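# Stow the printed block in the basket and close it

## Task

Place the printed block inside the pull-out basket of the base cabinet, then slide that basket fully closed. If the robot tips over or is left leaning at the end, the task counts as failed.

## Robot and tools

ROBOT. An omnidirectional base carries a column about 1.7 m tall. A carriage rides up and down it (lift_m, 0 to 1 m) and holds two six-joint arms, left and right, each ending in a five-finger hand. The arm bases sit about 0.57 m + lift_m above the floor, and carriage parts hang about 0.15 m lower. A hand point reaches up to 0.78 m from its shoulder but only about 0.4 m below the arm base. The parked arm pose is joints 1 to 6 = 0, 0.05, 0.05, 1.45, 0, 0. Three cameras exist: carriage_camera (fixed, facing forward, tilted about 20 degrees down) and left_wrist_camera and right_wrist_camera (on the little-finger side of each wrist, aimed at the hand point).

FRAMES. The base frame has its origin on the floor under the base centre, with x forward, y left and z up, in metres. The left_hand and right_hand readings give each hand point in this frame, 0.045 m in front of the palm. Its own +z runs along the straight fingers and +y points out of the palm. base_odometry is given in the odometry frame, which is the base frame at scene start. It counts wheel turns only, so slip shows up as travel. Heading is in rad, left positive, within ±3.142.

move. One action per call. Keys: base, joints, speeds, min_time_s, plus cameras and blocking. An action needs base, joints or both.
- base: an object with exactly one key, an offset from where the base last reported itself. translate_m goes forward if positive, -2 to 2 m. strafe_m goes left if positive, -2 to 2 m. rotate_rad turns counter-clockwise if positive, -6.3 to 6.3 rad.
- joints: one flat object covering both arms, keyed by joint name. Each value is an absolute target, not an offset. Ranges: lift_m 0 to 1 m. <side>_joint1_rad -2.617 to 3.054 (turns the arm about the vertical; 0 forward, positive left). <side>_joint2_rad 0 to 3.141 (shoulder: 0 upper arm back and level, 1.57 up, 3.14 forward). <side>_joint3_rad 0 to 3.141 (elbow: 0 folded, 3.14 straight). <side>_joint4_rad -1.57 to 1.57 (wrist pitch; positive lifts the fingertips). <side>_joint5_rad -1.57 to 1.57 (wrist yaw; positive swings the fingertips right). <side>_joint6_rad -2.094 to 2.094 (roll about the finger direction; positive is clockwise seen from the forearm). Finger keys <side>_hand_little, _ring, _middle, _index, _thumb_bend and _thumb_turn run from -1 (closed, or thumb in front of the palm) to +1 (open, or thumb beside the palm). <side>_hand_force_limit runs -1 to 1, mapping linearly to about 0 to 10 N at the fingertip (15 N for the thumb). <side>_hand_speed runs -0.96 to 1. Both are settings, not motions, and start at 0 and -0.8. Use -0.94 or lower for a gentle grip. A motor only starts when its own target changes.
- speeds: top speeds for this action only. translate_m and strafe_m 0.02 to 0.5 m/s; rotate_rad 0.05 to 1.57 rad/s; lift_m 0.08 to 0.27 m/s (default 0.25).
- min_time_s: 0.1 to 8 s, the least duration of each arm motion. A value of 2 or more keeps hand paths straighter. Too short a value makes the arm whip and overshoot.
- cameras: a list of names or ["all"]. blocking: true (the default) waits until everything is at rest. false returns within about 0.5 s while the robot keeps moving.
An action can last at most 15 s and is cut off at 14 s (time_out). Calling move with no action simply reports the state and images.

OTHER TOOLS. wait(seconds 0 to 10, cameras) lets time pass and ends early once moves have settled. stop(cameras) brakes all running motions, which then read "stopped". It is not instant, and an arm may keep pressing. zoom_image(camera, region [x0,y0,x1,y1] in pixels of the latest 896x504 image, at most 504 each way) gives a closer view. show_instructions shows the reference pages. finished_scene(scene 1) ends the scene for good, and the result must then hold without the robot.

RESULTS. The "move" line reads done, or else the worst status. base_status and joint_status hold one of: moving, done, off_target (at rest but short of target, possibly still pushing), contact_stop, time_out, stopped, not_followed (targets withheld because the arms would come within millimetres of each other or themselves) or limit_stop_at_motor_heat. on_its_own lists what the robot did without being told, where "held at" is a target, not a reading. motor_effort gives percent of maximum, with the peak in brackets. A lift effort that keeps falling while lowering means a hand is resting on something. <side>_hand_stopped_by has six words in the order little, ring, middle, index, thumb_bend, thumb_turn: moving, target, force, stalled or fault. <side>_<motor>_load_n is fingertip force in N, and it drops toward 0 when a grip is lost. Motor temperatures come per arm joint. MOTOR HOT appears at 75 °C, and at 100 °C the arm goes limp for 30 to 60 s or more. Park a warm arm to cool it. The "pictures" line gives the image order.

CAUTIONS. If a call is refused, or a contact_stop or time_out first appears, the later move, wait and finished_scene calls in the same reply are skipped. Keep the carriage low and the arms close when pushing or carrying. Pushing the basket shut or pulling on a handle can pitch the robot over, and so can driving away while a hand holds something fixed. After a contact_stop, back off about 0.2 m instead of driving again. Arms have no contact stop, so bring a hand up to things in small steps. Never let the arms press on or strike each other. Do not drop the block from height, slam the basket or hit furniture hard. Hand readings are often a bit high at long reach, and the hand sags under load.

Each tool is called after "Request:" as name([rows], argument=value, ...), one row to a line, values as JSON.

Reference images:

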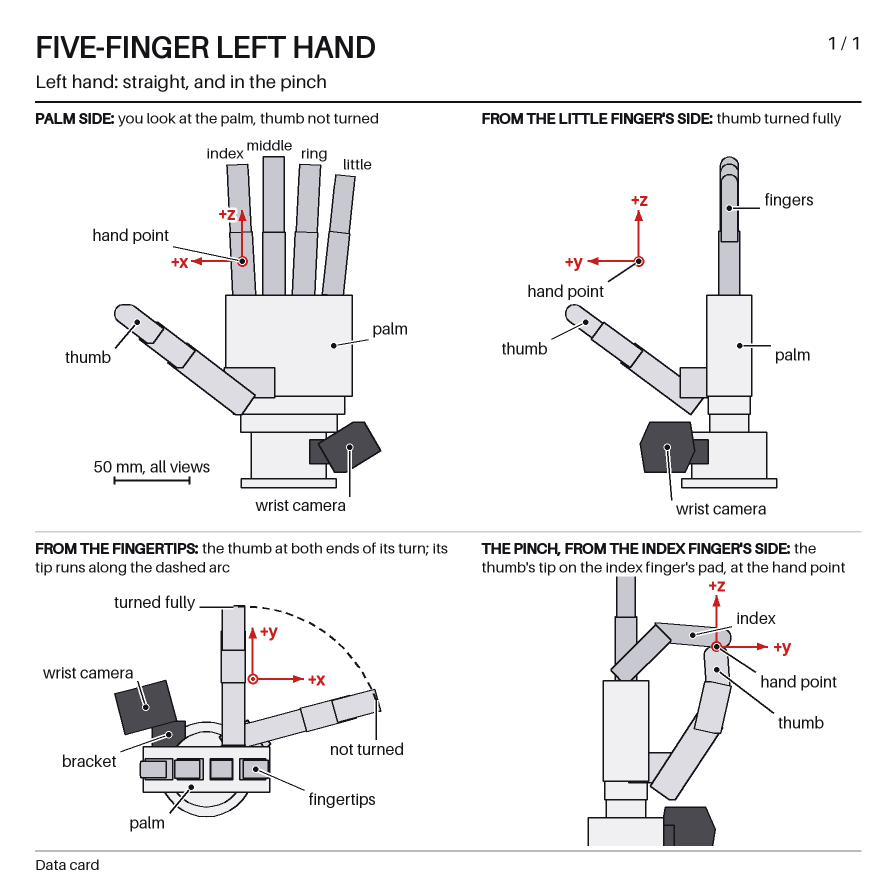

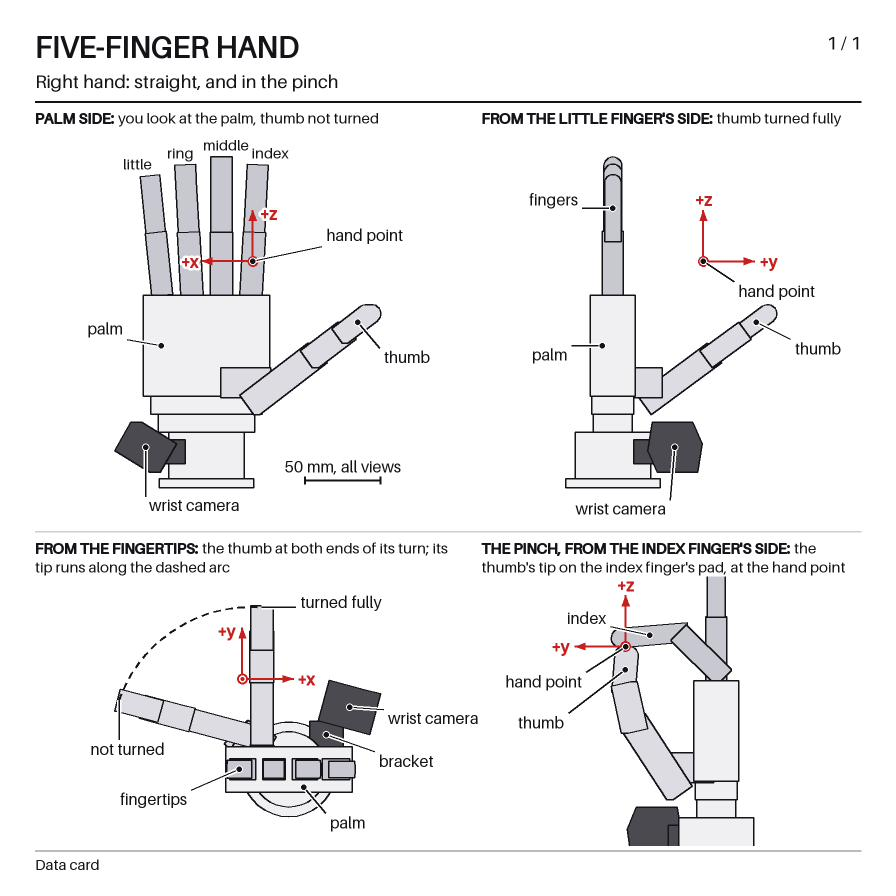

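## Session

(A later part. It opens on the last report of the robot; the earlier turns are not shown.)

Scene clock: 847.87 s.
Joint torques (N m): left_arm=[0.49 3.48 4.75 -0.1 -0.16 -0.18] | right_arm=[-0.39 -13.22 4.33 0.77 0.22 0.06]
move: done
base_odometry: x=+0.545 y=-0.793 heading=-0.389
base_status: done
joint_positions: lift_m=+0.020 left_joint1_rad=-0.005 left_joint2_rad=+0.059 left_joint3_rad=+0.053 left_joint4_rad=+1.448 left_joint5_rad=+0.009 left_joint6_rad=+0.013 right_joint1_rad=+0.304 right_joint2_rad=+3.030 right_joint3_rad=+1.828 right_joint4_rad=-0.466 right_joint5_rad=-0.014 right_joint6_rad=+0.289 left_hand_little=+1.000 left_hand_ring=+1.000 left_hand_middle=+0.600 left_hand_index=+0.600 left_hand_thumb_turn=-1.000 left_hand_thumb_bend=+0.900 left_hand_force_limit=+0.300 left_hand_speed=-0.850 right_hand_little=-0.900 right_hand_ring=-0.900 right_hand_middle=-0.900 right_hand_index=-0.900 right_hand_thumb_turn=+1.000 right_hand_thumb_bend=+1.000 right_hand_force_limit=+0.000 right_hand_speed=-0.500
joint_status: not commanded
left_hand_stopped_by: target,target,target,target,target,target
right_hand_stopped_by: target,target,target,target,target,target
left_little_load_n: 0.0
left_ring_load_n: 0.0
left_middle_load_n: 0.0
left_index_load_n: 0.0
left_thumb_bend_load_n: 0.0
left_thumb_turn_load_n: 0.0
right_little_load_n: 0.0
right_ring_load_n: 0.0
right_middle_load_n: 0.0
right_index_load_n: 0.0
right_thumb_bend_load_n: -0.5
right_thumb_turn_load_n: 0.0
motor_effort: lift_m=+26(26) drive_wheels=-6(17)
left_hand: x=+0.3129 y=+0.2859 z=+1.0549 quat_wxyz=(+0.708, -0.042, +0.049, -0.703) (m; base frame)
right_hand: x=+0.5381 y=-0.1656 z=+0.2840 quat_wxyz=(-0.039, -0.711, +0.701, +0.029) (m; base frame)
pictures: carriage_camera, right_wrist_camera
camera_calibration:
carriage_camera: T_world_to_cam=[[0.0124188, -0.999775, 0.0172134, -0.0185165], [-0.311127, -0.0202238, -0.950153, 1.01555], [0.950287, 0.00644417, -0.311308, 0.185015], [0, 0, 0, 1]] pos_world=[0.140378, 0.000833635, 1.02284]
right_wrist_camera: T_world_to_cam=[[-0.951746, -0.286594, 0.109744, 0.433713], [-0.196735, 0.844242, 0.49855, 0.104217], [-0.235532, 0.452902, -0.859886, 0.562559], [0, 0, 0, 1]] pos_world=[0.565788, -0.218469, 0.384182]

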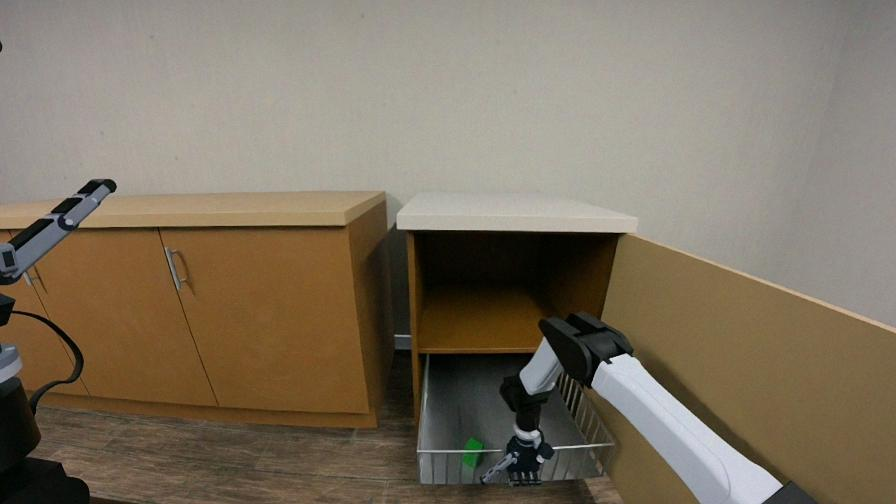

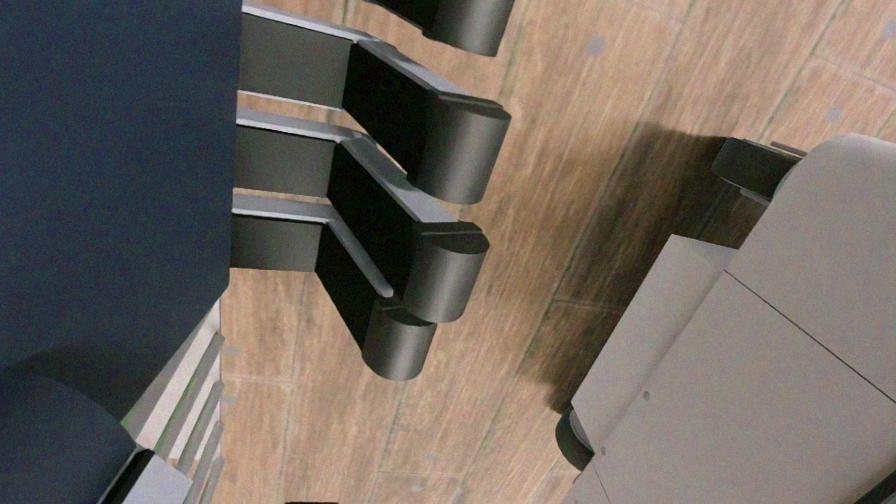

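Request:
move(base={"translate_m": -0.27}, speeds={"translate_m": 0.1}, cameras=["carriage_camera"])

Request:
move(joints={"lift_m": 0.0, "right_joint1_rad": 0.2, "right_joint4_rad": 0.3, "right_joint5_rad": 0.2, "right_joint6_rad": 0.15}, min_time_s=3, cameras=["carriage_camera", "right_wrist_camera"])

Request:
zoom_image(camera="carriage_camera", region=[360, 290, 660, 504])

Scene clock: 875.23 s.
Joint torques (N m): left_arm=[0.49 3.48 4.72 -0.11 -0.15 -0.19] | right_arm=[-0.36 -13.35 4.46 0.35 0.16 0.06]
Motor temperatures (°C): left_arm=[22 38 31 26 21 22] | right_arm=[22 37 34 24 23 20]
move: done
base_odometry: x=+0.296 y=-0.690 heading=-0.389
base_status: done
joint_positions: lift_m=+0.020 left_joint1_rad=-0.005 left_joint2_rad=+0.059 left_joint3_rad=+0.053 left_joint4_rad=+1.449 left_joint5_rad=+0.008 left_joint6_rad=+0.013 right_joint1_rad=+0.303 right_joint2_rad=+3.030 right_joint3_rad=+1.828 right_joint4_rad=-0.410 right_joint5_rad=-0.009 right_joint6_rad=+0.289 left_hand_little=+1.000 left_hand_ring=+1.000 left_hand_middle=+0.600 left_hand_index=+0.600 left_hand_thumb_turn=-1.000 left_hand_thumb_bend=+0.900 left_hand_force_limit=+0.300 left_hand_speed=-0.850 right_hand_little=-0.900 right_hand_ring=-0.900 right_hand_middle=-0.900 right_hand_index=-0.900 right_hand_thumb_turn=+1.000 right_hand_thumb_bend=+1.000 right_hand_force_limit=+0.000 right_hand_speed=-0.500
joint_status: not commanded
left_hand_stopped_by: target,target,target,target,target,target
right_hand_stopped_by: target,target,target,target,target,target
left_little_load_n: 0.0
left_ring_load_n: 0.0
left_middle_load_n: 0.0
left_index_load_n: 0.0
left_thumb_bend_load_n: -0.5
left_thumb_turn_load_n: 0.0
right_little_load_n: 0.0
right_ring_load_n: 0.0
right_middle_load_n: 0.0
right_index_load_n: 0.0
right_thumb_bend_load_n: 0.0
right_thumb_turn_load_n: 0.0
motor_effort: lift_m=+26(26) drive_wheels=-1(15)
left_hand: x=+0.3128 y=+0.2860 z=+1.0550 quat_wxyz=(+0.708, -0.042, +0.049, -0.703) (m; base frame)
right_hand: x=+0.5524 y=-0.1623 z=+0.2800 quat_wxyz=(-0.016, -0.712, +0.702, +0.013) (m; base frame)
pictures: carriage_camera
camera_calibration:
carriage_camera: T_world_to_cam=[[0.0124188, -0.999775, 0.0172134, -0.0185165], [-0.311127, -0.0202238, -0.950153, 1.01555], [0.950287, 0.00644417, -0.311308, 0.185015], [0, 0, 0, 1]] pos_world=[0.140378, 0.000833635, 1.02284]

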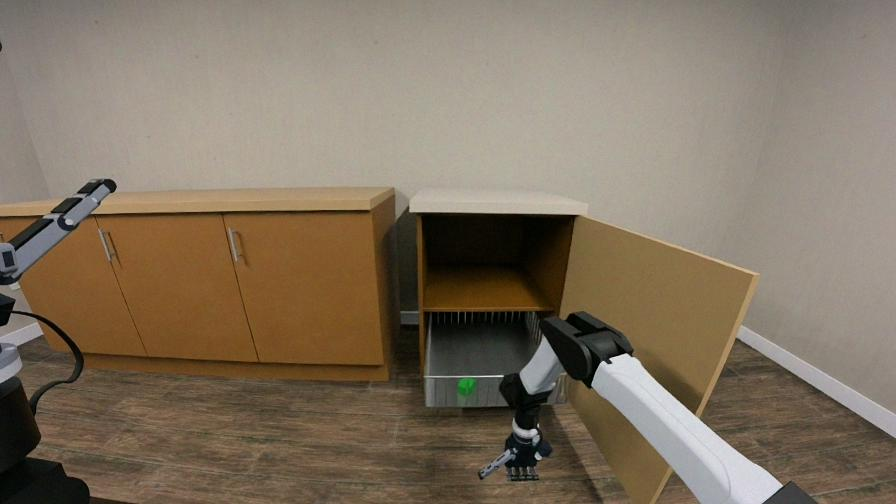

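Scene clock: 878.53 s.
Joint torques (N m): left_arm=[0.49 3.51 4.82 -0.1 -0.15 -0.18] | right_arm=[-0.7 -14.91 5.53 1.63 0.32 -0.16]
move: done
base_odometry: x=+0.296 y=-0.690 heading=-0.389
base_status: not commanded
joint_positions: lift_m=+0.000 left_joint1_rad=-0.005 left_joint2_rad=+0.059 left_joint3_rad=+0.052 left_joint4_rad=+1.449 left_joint5_rad=+0.008 left_joint6_rad=+0.013 right_joint1_rad=+0.207 right_joint2_rad=+3.032 right_joint3_rad=+1.830 right_joint4_rad=+0.287 right_joint5_rad=+0.190 right_joint6_rad=+0.162 left_hand_little=+1.000 left_hand_ring=+1.000 left_hand_middle=+0.600 left_hand_index=+0.600 left_hand_thumb_turn=-1.000 left_hand_thumb_bend=+0.900 left_hand_force_limit=+0.300 left_hand_speed=-0.850 right_hand_little=-0.900 right_hand_ring=-0.900 right_hand_middle=-0.900 right_hand_index=-0.900 right_hand_thumb_turn=+1.000 right_hand_thumb_bend=+1.000 right_hand_force_limit=+0.000 right_hand_speed=-0.500
joint_status: all done
left_hand_stopped_by: target,target,target,target,target,target
right_hand_stopped_by: target,target,target,target,target,target
left_little_load_n: 0.0
left_ring_load_n: 0.0
left_middle_load_n: 0.0
left_index_load_n: 0.0
left_thumb_bend_load_n: 0.0
left_thumb_turn_load_n: 0.0
right_little_load_n: 0.0
right_ring_load_n: 0.0
right_middle_load_n: 0.0
right_index_load_n: 0.0
right_thumb_bend_load_n: 0.0
right_thumb_turn_load_n: 0.0
motor_effort: lift_m=+26(29) drive_wheels=-1(3)
left_hand: x=+0.3131 y=+0.2860 z=+1.0346 quat_wxyz=(+0.708, -0.042, +0.049, -0.703) (m; base frame)
right_hand: x=+0.7541 y=-0.2025 z=+0.2759 quat_wxyz=(+0.214, -0.660, +0.673, -0.255) (m; base frame)
pictures: carriage_camera, right_wrist_camera
camera_calibration:
carriage_camera: T_world_to_cam=[[0.0124188, -0.999775, 0.0172134, -0.0181722], [-0.311127, -0.0202238, -0.950153, 0.996546], [0.950287, 0.00644417, -0.311308, 0.178789], [0, 0, 0, 1]] pos_world=[0.140378, 0.000833635, 1.00284]
right_wrist_camera: T_world_to_cam=[[-0.768317, -0.274075, -0.578422, 0.683588], [-0.456399, 0.868175, 0.194864, 0.466298], [0.448764, 0.413709, -0.792121, 0.080514], [0, 0, 0, 1]] pos_world=[0.701898, -0.250783, 0.368315]

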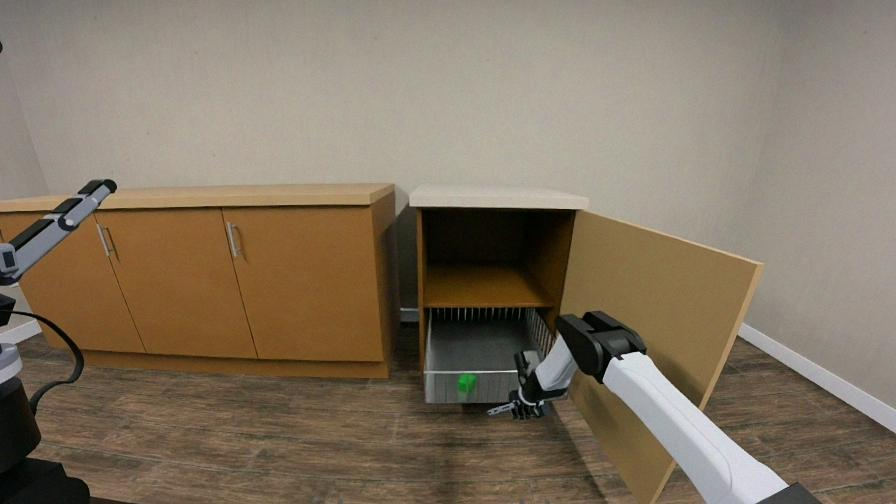

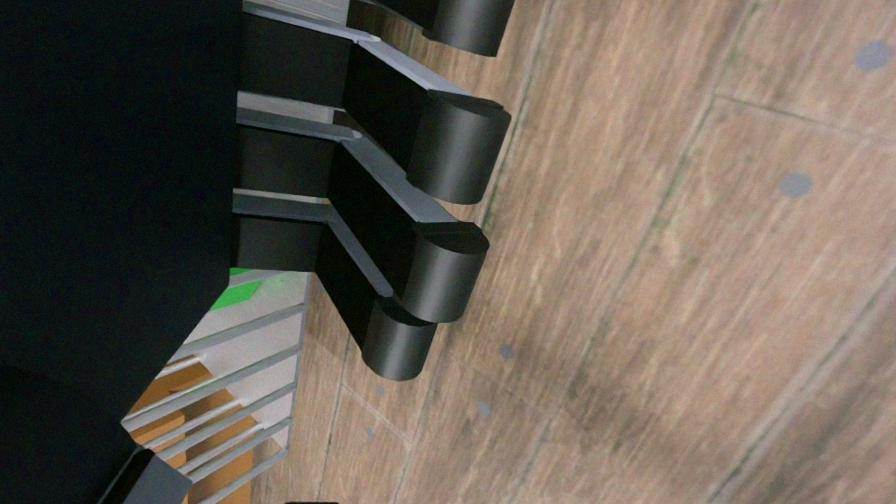

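Scaled by 1.680.

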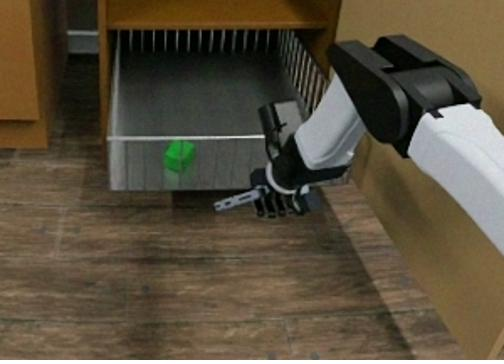

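Request:
move(joints={"right_joint1_rad": 0.33, "right_joint5_rad": 0.3, "right_joint6_rad": 0.22}, min_time_s=2)

Request:
move(base={"translate_m": 0.12}, speeds={"translate_m": 0.05}, cameras=["carriage_camera", "right_wrist_camera"])

Request:
zoom_image(camera="carriage_camera", region=[360, 290, 660, 504])

Scene clock: 888.80 s.
Joint torques (N m): left_arm=[0.5 3.51 4.83 -0.1 -0.15 -0.18] | right_arm=[0.53 -14.94 5.5 1.64 0.39 0.07]
Motor temperatures (°C): left_arm=[22 38 32 25 21 22] | right_arm=[22 42 35 27 23 20]
move: done
base_odometry: x=+0.296 y=-0.690 heading=-0.389
base_status: not commanded
joint_positions: lift_m=+0.000 left_joint1_rad=-0.005 left_joint2_rad=+0.059 left_joint3_rad=+0.052 left_joint4_rad=+1.449 left_joint5_rad=+0.008 left_joint6_rad=+0.013 right_joint1_rad=+0.323 right_joint2_rad=+3.032 right_joint3_rad=+1.830 right_joint4_rad=+0.288 right_joint5_rad=+0.290 right_joint6_rad=+0.208 left_hand_little=+1.000 left_hand_ring=+1.000 left_hand_middle=+0.600 left_hand_index=+0.600 left_hand_thumb_turn=-1.000 left_hand_thumb_bend=+0.900 left_hand_force_limit=+0.300 left_hand_speed=-0.850 right_hand_little=-0.900 right_hand_ring=-0.900 right_hand_middle=-0.900 right_hand_index=-0.900 right_hand_thumb_turn=+1.000 right_hand_thumb_bend=+1.000 right_hand_force_limit=+0.000 right_hand_speed=-0.500
joint_status: all done
left_hand_stopped_by: target,target,target,target,target,target
right_hand_stopped_by: target,target,target,target,target,target
left_little_load_n: 0.0
left_ring_load_n: 0.0
left_middle_load_n: 0.0
left_index_load_n: 0.0
left_thumb_bend_load_n: 0.0
left_thumb_turn_load_n: 0.0
right_little_load_n: 0.0
right_ring_load_n: 0.5
right_middle_load_n: 0.0
right_index_load_n: 0.0
right_thumb_bend_load_n: 0.0
right_thumb_turn_load_n: 0.0
motor_effort: lift_m=+26(26) drive_wheels=+0(3)
left_hand: x=+0.3131 y=+0.2860 z=+1.0346 quat_wxyz=(+0.708, -0.042, +0.049, -0.703) (m; base frame)
right_hand: x=+0.7441 y=-0.1569 z=+0.2771 quat_wxyz=(+0.209, -0.668, +0.658, -0.277) (m; base frame)
pictures: none

Scene clock: 891.70 s.
Joint torques (N m): left_arm=[0.49 3.52 4.83 -0.11 -0.15 -0.19] | right_arm=[0.4 -14.93 5.52 1.64 0.31 0.05]
move: done
base_odometry: x=+0.406 y=-0.736 heading=-0.389
base_status: done
joint_positions: lift_m=+0.000 left_joint1_rad=-0.005 left_joint2_rad=+0.059 left_joint3_rad=+0.052 left_joint4_rad=+1.450 left_joint5_rad=+0.008 left_joint6_rad=+0.013 right_joint1_rad=+0.325 right_joint2_rad=+3.032 right_joint3_rad=+1.830 right_joint4_rad=+0.287 right_joint5_rad=+0.297 right_joint6_rad=+0.210 left_hand_little=+1.000 left_hand_ring=+1.000 left_hand_middle=+0.600 left_hand_index=+0.600 left_hand_thumb_turn=-1.000 left_hand_thumb_bend=+0.900 left_hand_force_limit=+0.300 left_hand_speed=-0.850 right_hand_little=-0.900 right_hand_ring=-0.900 right_hand_middle=-0.900 right_hand_index=-0.900 right_hand_thumb_turn=+1.000 right_hand_thumb_bend=+1.000 right_hand_force_limit=+0.000 right_hand_speed=-0.500
joint_status: not commanded
left_hand_stopped_by: target,target,target,target,target,target
right_hand_stopped_by: target,target,target,target,target,target
left_little_load_n: 0.0
left_ring_load_n: 0.0
left_middle_load_n: 0.0
left_index_load_n: 0.0
left_thumb_bend_load_n: 0.0
left_thumb_turn_load_n: 0.0
right_little_load_n: 0.0
right_ring_load_n: 0.0
right_middle_load_n: 0.0
right_index_load_n: 0.0
right_thumb_bend_load_n: 0.0
right_thumb_turn_load_n: 0.0
motor_effort: lift_m=+26(26) drive_wheels=+7(11)
left_hand: x=+0.3128 y=+0.2861 z=+1.0347 quat_wxyz=(+0.708, -0.042, +0.048, -0.703) (m; base frame)
right_hand: x=+0.7442 y=-0.1574 z=+0.2772 quat_wxyz=(+0.207, -0.667, +0.659, -0.280) (m; base frame)
pictures: carriage_camera, right_wrist_camera
camera_calibration:
carriage_camera: T_world_to_cam=[[0.0124188, -0.999775, 0.0172134, -0.0181722], [-0.311127, -0.0202238, -0.950153, 0.996546], [0.950287, 0.00644417, -0.311308, 0.178789], [0, 0, 0, 1]] pos_world=[0.140378, 0.000833635, 1.00284]
right_wrist_camera: T_world_to_cam=[[-0.748683, -0.315349, -0.58312, 0.669308], [-0.473826, 0.869737, 0.138008, 0.451398], [0.46364, 0.379622, -0.800578, 0.0532672], [0, 0, 0, 1]] pos_world=[0.690287, -0.201753, 0.370635]

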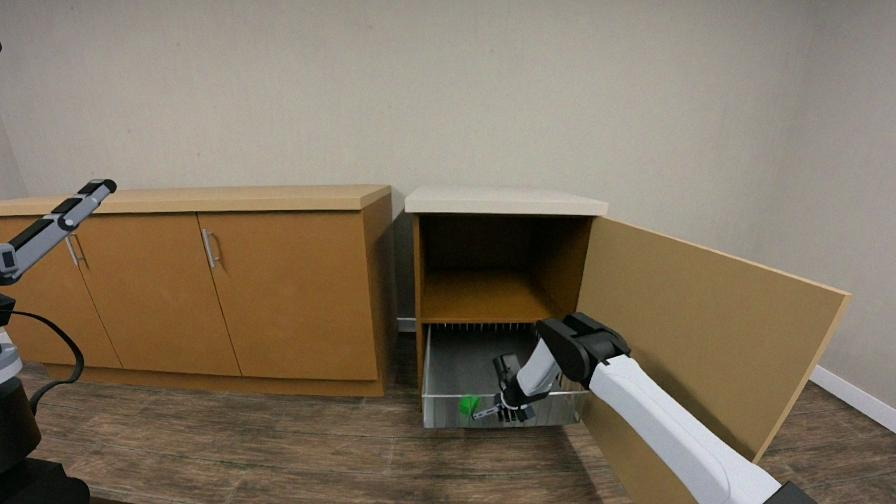

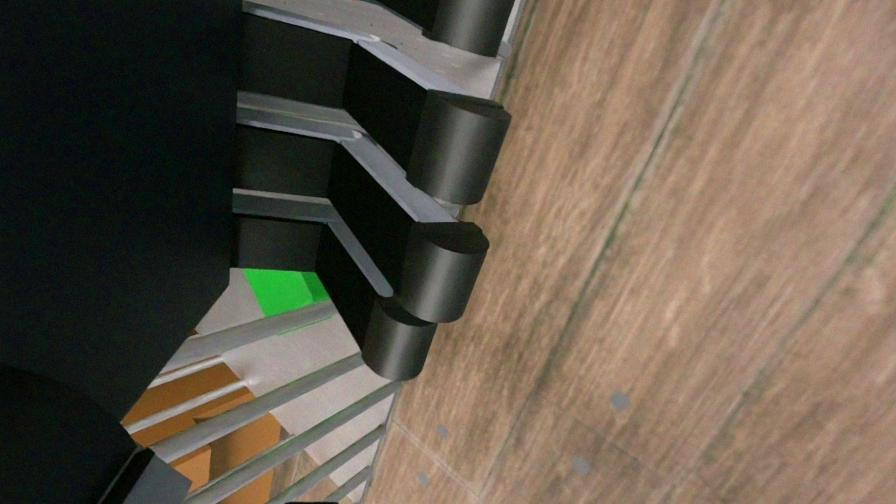

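Scaled by 1.680.

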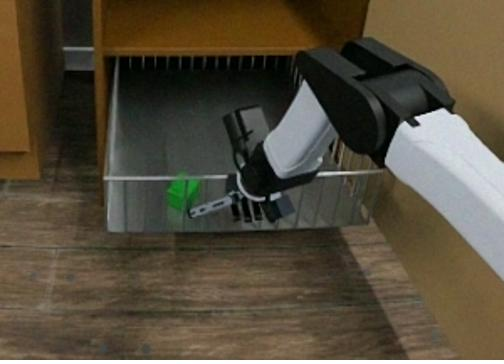

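Request:
move(base={"translate_m": 0.15}, speeds={"translate_m": 0.05}, cameras=["carriage_camera", "right_wrist_camera"])

Request:
zoom_image(camera="carriage_camera", region=[360, 290, 660, 504])

Scene clock: 903.93 s.
Joint torques (N m): left_arm=[0.49 3.51 4.81 -0.12 -0.15 -0.18] | right_arm=[0.4 -14.91 5.5 1.63 0.27 0.03]
move: done
base_odometry: x=+0.545 y=-0.792 heading=-0.388
base_status: done
joint_positions: lift_m=+0.000 left_joint1_rad=-0.005 left_joint2_rad=+0.059 left_joint3_rad=+0.052 left_joint4_rad=+1.451 left_joint5_rad=+0.008 left_joint6_rad=+0.013 right_joint1_rad=+0.325 right_joint2_rad=+3.032 right_joint3_rad=+1.830 right_joint4_rad=+0.288 right_joint5_rad=+0.301 right_joint6_rad=+0.212 left_hand_little=+1.000 left_hand_ring=+1.000 left_hand_middle=+0.600 left_hand_index=+0.600 left_hand_thumb_turn=-1.000 left_hand_thumb_bend=+0.900 left_hand_force_limit=+0.300 left_hand_speed=-0.850 right_hand_little=-0.900 right_hand_ring=-0.900 right_hand_middle=-0.900 right_hand_index=-0.900 right_hand_thumb_turn=+1.000 right_hand_thumb_bend=+1.000 right_hand_force_limit=+0.000 right_hand_speed=-0.500
joint_status: not commanded
left_hand_stopped_by: target,target,target,target,target,target
right_hand_stopped_by: target,target,target,target,target,target
left_little_load_n: 0.0
left_ring_load_n: 0.0
left_middle_load_n: 0.0
left_index_load_n: 0.0
left_thumb_bend_load_n: 0.0
left_thumb_turn_load_n: 0.0
right_little_load_n: 0.0
right_ring_load_n: 0.0
right_middle_load_n: 0.0
right_index_load_n: 0.0
right_thumb_bend_load_n: 0.0
right_thumb_turn_load_n: 0.0
motor_effort: lift_m=+26(26) drive_wheels=-5(14)
left_hand: x=+0.3126 y=+0.2861 z=+1.0348 quat_wxyz=(+0.708, -0.042, +0.048, -0.703) (m; base frame)
right_hand: x=+0.7445 y=-0.1581 z=+0.2773 quat_wxyz=(+0.207, -0.666, +0.659, -0.281) (m; base frame)
pictures: carriage_camera, right_wrist_camera
camera_calibration:
carriage_camera: T_world_to_cam=[[0.0124188, -0.999775, 0.0172134, -0.0181722], [-0.311127, -0.0202238, -0.950153, 0.996546], [0.950287, 0.00644417, -0.311308, 0.178789], [0, 0, 0, 1]] pos_world=[0.140378, 0.000833635, 1.00284]
right_wrist_camera: T_world_to_cam=[[-0.748885, -0.31412, -0.583524, 0.669883], [-0.471225, 0.871526, 0.135607, 0.45114], [0.465959, 0.376525, -0.800694, 0.0512323], [0, 0, 0, 1]] pos_world=[0.690382, -0.202047, 0.370736]

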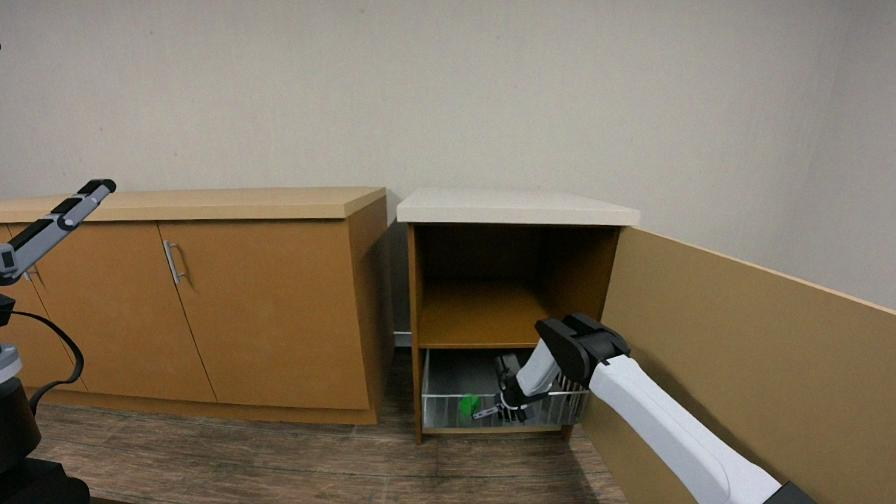

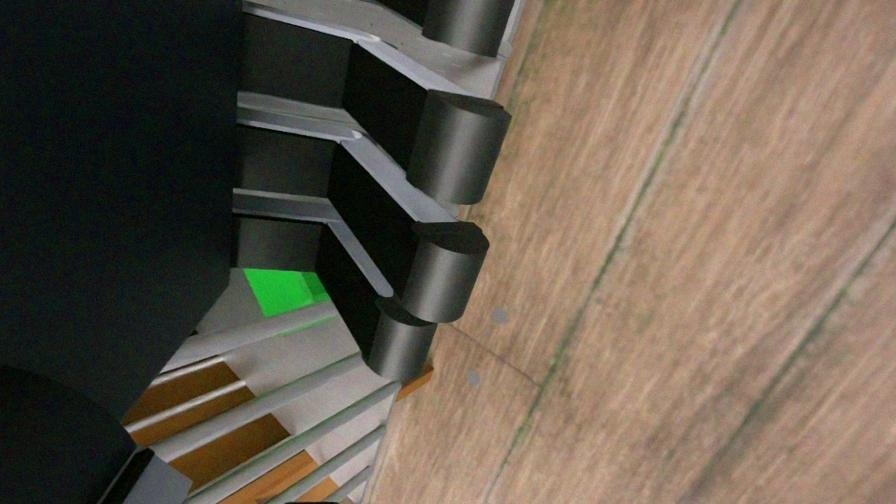

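Scaled by 1.680.

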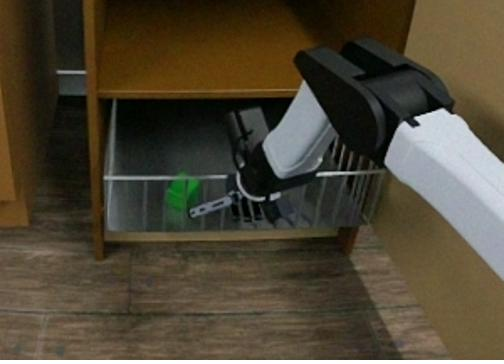

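Request:
move(base={"translate_m": 0.05}, speeds={"translate_m": 0.04}, cameras=["carriage_camera", "right_wrist_camera"])

Request:
zoom_image(camera="carriage_camera", region=[380, 310, 640, 470])

Scene clock: 914.03 s.
Joint torques (N m): left_arm=[0.5 3.52 4.83 -0.13 -0.14 -0.19] | right_arm=[0.42 -14.9 5.5 1.65 0.23 0.03]
Motor temperatures (°C): left_arm=[22 36 32 25 21 22] | right_arm=[22 47 36 29 23 20]
move: done
base_odometry: x=+0.592 y=-0.811 heading=-0.388
base_status: done
joint_positions: lift_m=+0.000 left_joint1_rad=-0.005 left_joint2_rad=+0.059 left_joint3_rad=+0.052 left_joint4_rad=+1.452 left_joint5_rad=+0.007 left_joint6_rad=+0.013 right_joint1_rad=+0.325 right_joint2_rad=+3.032 right_joint3_rad=+1.830 right_joint4_rad=+0.287 right_joint5_rad=+0.304 right_joint6_rad=+0.212 left_hand_little=+1.000 left_hand_ring=+1.000 left_hand_middle=+0.600 left_hand_index=+0.600 left_hand_thumb_turn=-1.000 left_hand_thumb_bend=+0.900 left_hand_force_limit=+0.300 left_hand_speed=-0.850 right_hand_little=-0.900 right_hand_ring=-0.900 right_hand_middle=-0.900 right_hand_index=-0.900 right_hand_thumb_turn=+1.000 right_hand_thumb_bend=+1.000 right_hand_force_limit=+0.000 right_hand_speed=-0.500
joint_status: not commanded
left_hand_stopped_by: target,target,target,target,target,target
right_hand_stopped_by: target,target,target,target,target,target
left_little_load_n: 0.0
left_ring_load_n: 0.0
left_middle_load_n: 0.0
left_index_load_n: 0.0
left_thumb_bend_load_n: 0.0
left_thumb_turn_load_n: 0.0
right_little_load_n: 0.0
right_ring_load_n: 0.0
right_middle_load_n: 0.0
right_index_load_n: 0.0
right_thumb_bend_load_n: 0.0
right_thumb_turn_load_n: 0.0
motor_effort: lift_m=+26(26) drive_wheels=-5(17)
left_hand: x=+0.3123 y=+0.2862 z=+1.0349 quat_wxyz=(+0.708, -0.042, +0.048, -0.703) (m; base frame)
right_hand: x=+0.7445 y=-0.1586 z=+0.2772 quat_wxyz=(+0.206, -0.665, +0.660, -0.282) (m; base frame)
pictures: carriage_camera, right_wrist_camera
camera_calibration:
carriage_camera: T_world_to_cam=[[0.0124188, -0.999775, 0.0172134, -0.0181722], [-0.311127, -0.0202238, -0.950153, 0.996546], [0.950287, 0.00644417, -0.311308, 0.178789], [0, 0, 0, 1]] pos_world=[0.140378, 0.000833635, 1.00284]
right_wrist_camera: T_world_to_cam=[[-0.749619, -0.313417, -0.582959, 0.670245], [-0.469217, 0.872843, 0.134091, 0.450691], [0.466806, 0.374051, -0.80136, 0.050594], [0, 0, 0, 1]] pos_world=[0.690282, -0.202242, 0.370836]

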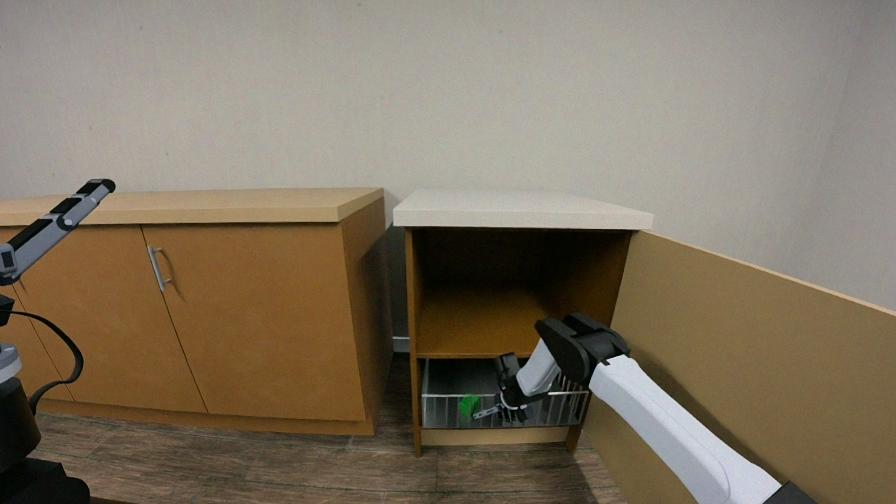

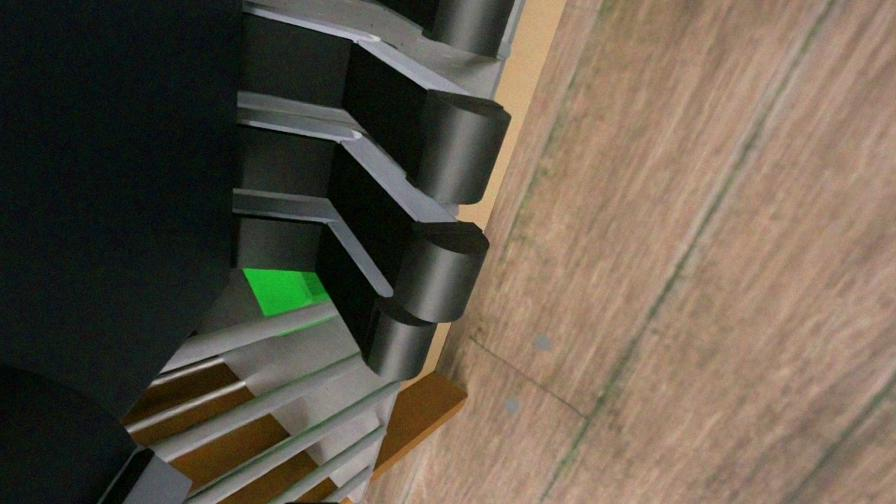

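Scaled by 1.938.

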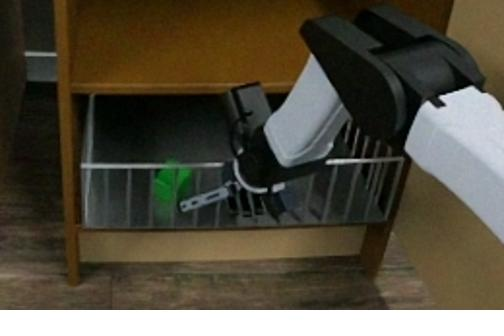

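Request:
move(base={"translate_m": 0.03}, speeds={"translate_m": 0.03}, cameras=["carriage_camera"])

Request:
zoom_image(camera="carriage_camera", region=[380, 310, 640, 470])

Scene clock: 919.80 s.
Joint torques (N m): left_arm=[0.47 3.56 4.86 -0.12 -0.14 -0.18] | right_arm=[0.36 -14.89 5.52 1.62 0.23 0.02]
move: done
base_odometry: x=+0.620 y=-0.822 heading=-0.387
base_status: done
joint_positions: lift_m=+0.000 left_joint1_rad=-0.005 left_joint2_rad=+0.059 left_joint3_rad=+0.052 left_joint4_rad=+1.452 left_joint5_rad=+0.007 left_joint6_rad=+0.013 right_joint1_rad=+0.325 right_joint2_rad=+3.032 right_joint3_rad=+1.830 right_joint4_rad=+0.289 right_joint5_rad=+0.305 right_joint6_rad=+0.213 left_hand_little=+1.000 left_hand_ring=+1.000 left_hand_middle=+0.600 left_hand_index=+0.600 left_hand_thumb_turn=-1.000 left_hand_thumb_bend=+0.900 left_hand_force_limit=+0.300 left_hand_speed=-0.850 right_hand_little=-0.900 right_hand_ring=-0.900 right_hand_middle=-0.900 right_hand_index=-0.900 right_hand_thumb_turn=+1.000 right_hand_thumb_bend=+1.000 right_hand_force_limit=+0.000 right_hand_speed=-0.500
joint_status: not commanded
left_hand_stopped_by: target,target,target,target,target,target
right_hand_stopped_by: target,target,target,target,target,target
left_little_load_n: 0.5
left_ring_load_n: 0.0
left_middle_load_n: 0.0
left_index_load_n: 0.0
left_thumb_bend_load_n: 0.5
left_thumb_turn_load_n: 0.0
right_little_load_n: 0.0
right_ring_load_n: 0.0
right_middle_load_n: 0.0
right_index_load_n: 0.0
right_thumb_bend_load_n: 0.0
right_thumb_turn_load_n: 0.0
motor_effort: lift_m=+26(26) drive_wheels=-3(17)
left_hand: x=+0.3123 y=+0.2862 z=+1.0349 quat_wxyz=(+0.708, -0.042, +0.048, -0.703) (m; base frame)
right_hand: x=+0.7450 y=-0.1583 z=+0.2775 quat_wxyz=(+0.207, -0.665, +0.660, -0.282) (m; base frame)
pictures: carriage_camera
camera_calibration:
carriage_camera: T_world_to_cam=[[0.0124188, -0.999775, 0.0172134, -0.0181722], [-0.311127, -0.0202238, -0.950153, 0.996546], [0.950287, 0.00644417, -0.311308, 0.178789], [0, 0, 0, 1]] pos_world=[0.140378, 0.000833635, 1.00284]

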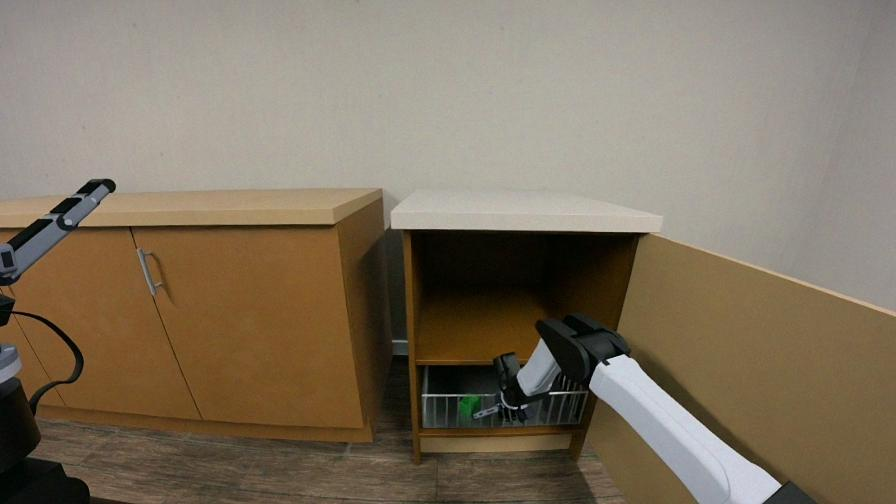

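Scaled by 1.938.

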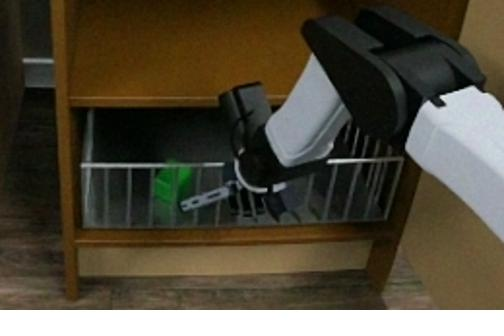

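Request:
move(base={"translate_m": 0.02}, speeds={"translate_m": 0.03}, cameras=["carriage_camera", "right_wrist_camera"])

Request:
zoom_image(camera="carriage_camera", region=[400, 330, 610, 470])

Scene clock: 931.13 s.
Joint torques (N m): left_arm=[0.49 3.51 4.78 -0.12 -0.13 -0.19] | right_arm=[-0.76 -10.51 6.9 2.76 0.05 0.02]
move: done
base_odometry: x=+0.638 y=-0.829 heading=-0.387
base_status: done
joint_positions: lift_m=+0.000 left_joint1_rad=-0.005 left_joint2_rad=+0.059 left_joint3_rad=+0.052 left_joint4_rad=+1.451 left_joint5_rad=+0.007 left_joint6_rad=+0.013 right_joint1_rad=+0.337 right_joint2_rad=+2.990 right_joint3_rad=+1.813 right_joint4_rad=+0.158 right_joint5_rad=+0.321 right_joint6_rad=+0.213 left_hand_little=+1.000 left_hand_ring=+1.000 left_hand_middle=+0.600 left_hand_index=+0.600 left_hand_thumb_turn=-1.000 left_hand_thumb_bend=+0.900 left_hand_force_limit=+0.300 left_hand_speed=-0.850 right_hand_little=-0.900 right_hand_ring=-0.900 right_hand_middle=-0.900 right_hand_index=-0.900 right_hand_thumb_turn=+1.000 right_hand_thumb_bend=+1.000 right_hand_force_limit=+0.000 right_hand_speed=-0.500
joint_status: not commanded
left_hand_stopped_by: target,target,target,target,target,target
right_hand_stopped_by: target,target,target,target,target,target
left_little_load_n: 0.0
left_ring_load_n: 0.0
left_middle_load_n: 0.0
left_index_load_n: 0.0
left_thumb_bend_load_n: 0.0
left_thumb_turn_load_n: 0.0
right_little_load_n: 0.0
right_ring_load_n: 0.0
right_middle_load_n: 0.0
right_index_load_n: 0.0
right_thumb_bend_load_n: 0.0
right_thumb_turn_load_n: 0.0
motor_effort: lift_m=+25(26) drive_wheels=+11(18)
left_hand: x=+0.3125 y=+0.2863 z=+1.0349 quat_wxyz=(+0.708, -0.042, +0.048, -0.703) (m; base frame)
right_hand: x=+0.7218 y=-0.1627 z=+0.2806 quat_wxyz=(+0.159, -0.683, +0.661, -0.265) (m; base frame)
pictures: carriage_camera, right_wrist_camera
camera_calibration:
carriage_camera: T_world_to_cam=[[0.0124188, -0.999775, 0.0172134, -0.0181739], [-0.311127, -0.0202238, -0.950153, 0.996641], [0.950287, 0.00644417, -0.311308, 0.17882], [0, 0, 0, 1]] pos_world=[0.140378, 0.000833635, 1.00294]
right_wrist_camera: T_world_to_cam=[[-0.79962, -0.340449, -0.494674, 0.66083], [-0.458602, 0.878012, 0.137037, 0.435552], [0.387675, 0.336436, -0.858207, 0.132279], [0, 0, 0, 1]] pos_world=[0.676876, -0.201944, 0.380731]

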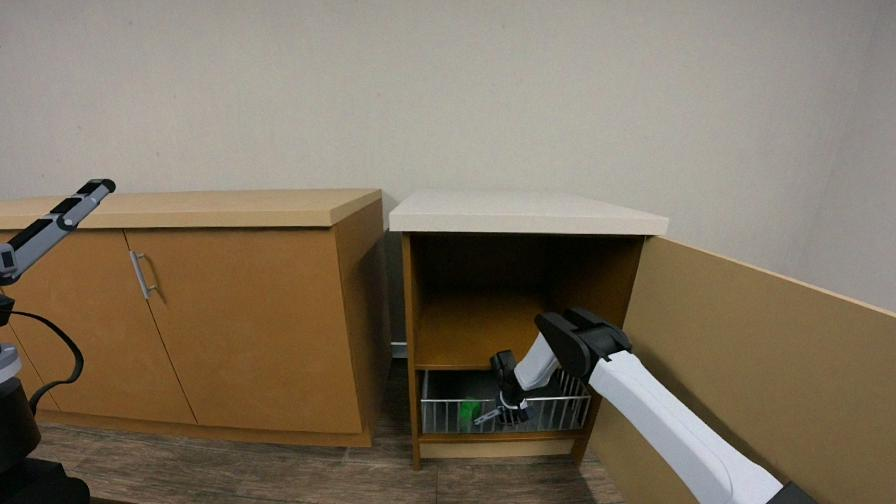

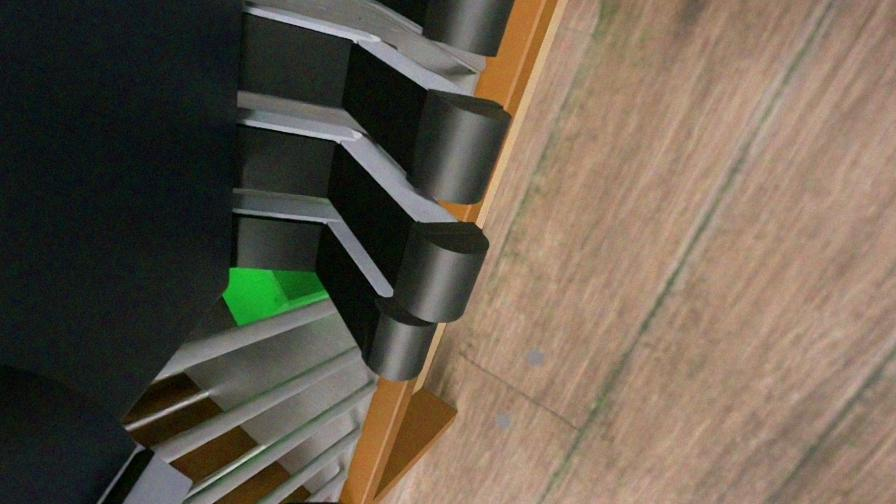

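Scaled by 2.400.

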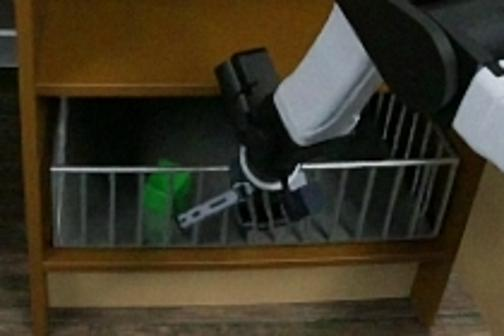

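Request:
move(base={"translate_m": 0.015}, speeds={"translate_m": 0.03}, cameras=["carriage_camera"])

Request:
zoom_image(camera="carriage_camera", region=[400, 330, 610, 470])

Scene clock: 941.60 s.
Joint torques (N m): left_arm=[0.49 3.52 4.85 -0.12 -0.14 -0.18] | right_arm=[-1.4 -7.56 7.43 3.64 0.06 0.01]
Motor temperatures (°C): left_arm=[22 35 32 25 21 22] | right_arm=[22 46 36 34 23 20]
move: done
base_odometry: x=+0.652 y=-0.834 heading=-0.387
base_status: done
joint_positions: lift_m=+0.000 left_joint1_rad=-0.005 left_joint2_rad=+0.059 left_joint3_rad=+0.052 left_joint4_rad=+1.451 left_joint5_rad=+0.007 left_joint6_rad=+0.013 right_joint1_rad=+0.345 right_joint2_rad=+2.962 right_joint3_rad=+1.806 right_joint4_rad=+0.055 right_joint5_rad=+0.322 right_joint6_rad=+0.213 left_hand_little=+1.000 left_hand_ring=+1.000 left_hand_middle=+0.600 left_hand_index=+0.600 left_hand_thumb_turn=-1.000 left_hand_thumb_bend=+0.900 left_hand_force_limit=+0.300 left_hand_speed=-0.850 right_hand_little=-0.900 right_hand_ring=-0.900 right_hand_middle=-0.900 right_hand_index=-0.900 right_hand_thumb_turn=+1.000 right_hand_thumb_bend=+1.000 right_hand_force_limit=+0.000 right_hand_speed=-0.500
joint_status: not commanded
left_hand_stopped_by: target,target,target,target,target,target
right_hand_stopped_by: target,target,target,target,target,target
left_little_load_n: 0.0
left_ring_load_n: 0.0
left_middle_load_n: 0.0
left_index_load_n: 0.0
left_thumb_bend_load_n: 0.0
left_thumb_turn_load_n: 0.0
right_little_load_n: 0.0
right_ring_load_n: 0.5
right_middle_load_n: 0.0
right_index_load_n: 0.0
right_thumb_bend_load_n: 0.0
right_thumb_turn_load_n: 0.0
motor_effort: lift_m=+23(25) drive_wheels=+13(23)
left_hand: x=+0.3126 y=+0.2863 z=+1.0350 quat_wxyz=(+0.708, -0.042, +0.048, -0.703) (m; base frame)
right_hand: x=+0.7038 y=-0.1653 z=+0.2843 quat_wxyz=(+0.126, -0.697, +0.661, -0.248) (m; base frame)
pictures: carriage_camera
camera_calibration:
carriage_camera: T_world_to_cam=[[0.0124188, -0.999775, 0.0172134, -0.0181757], [-0.311127, -0.0202238, -0.950153, 0.996736], [0.950287, 0.00644417, -0.311308, 0.178851], [0, 0, 0, 1]] pos_world=[0.140378, 0.000833635, 1.00304]

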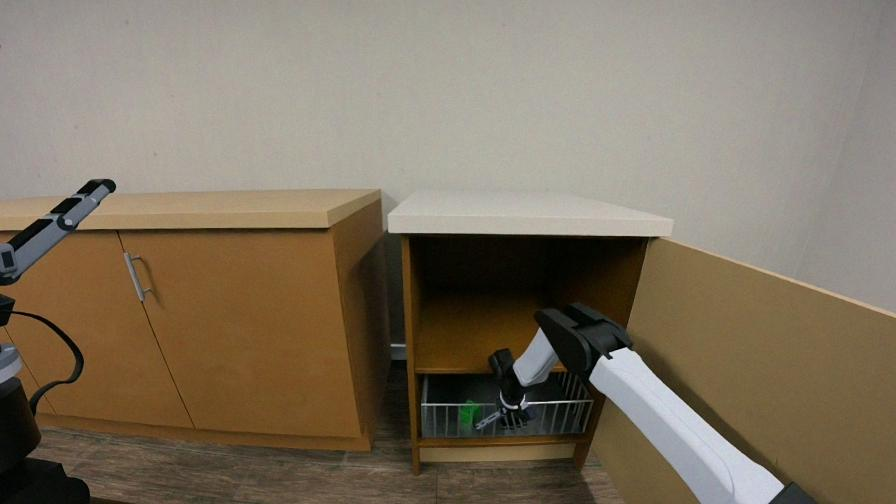

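Scaled by 2.400.

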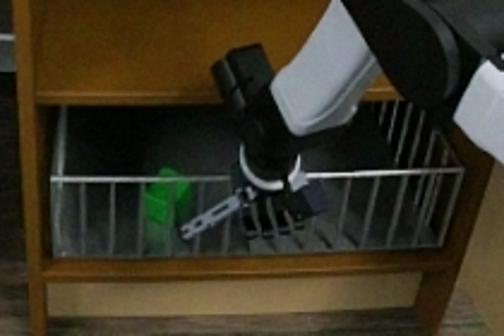

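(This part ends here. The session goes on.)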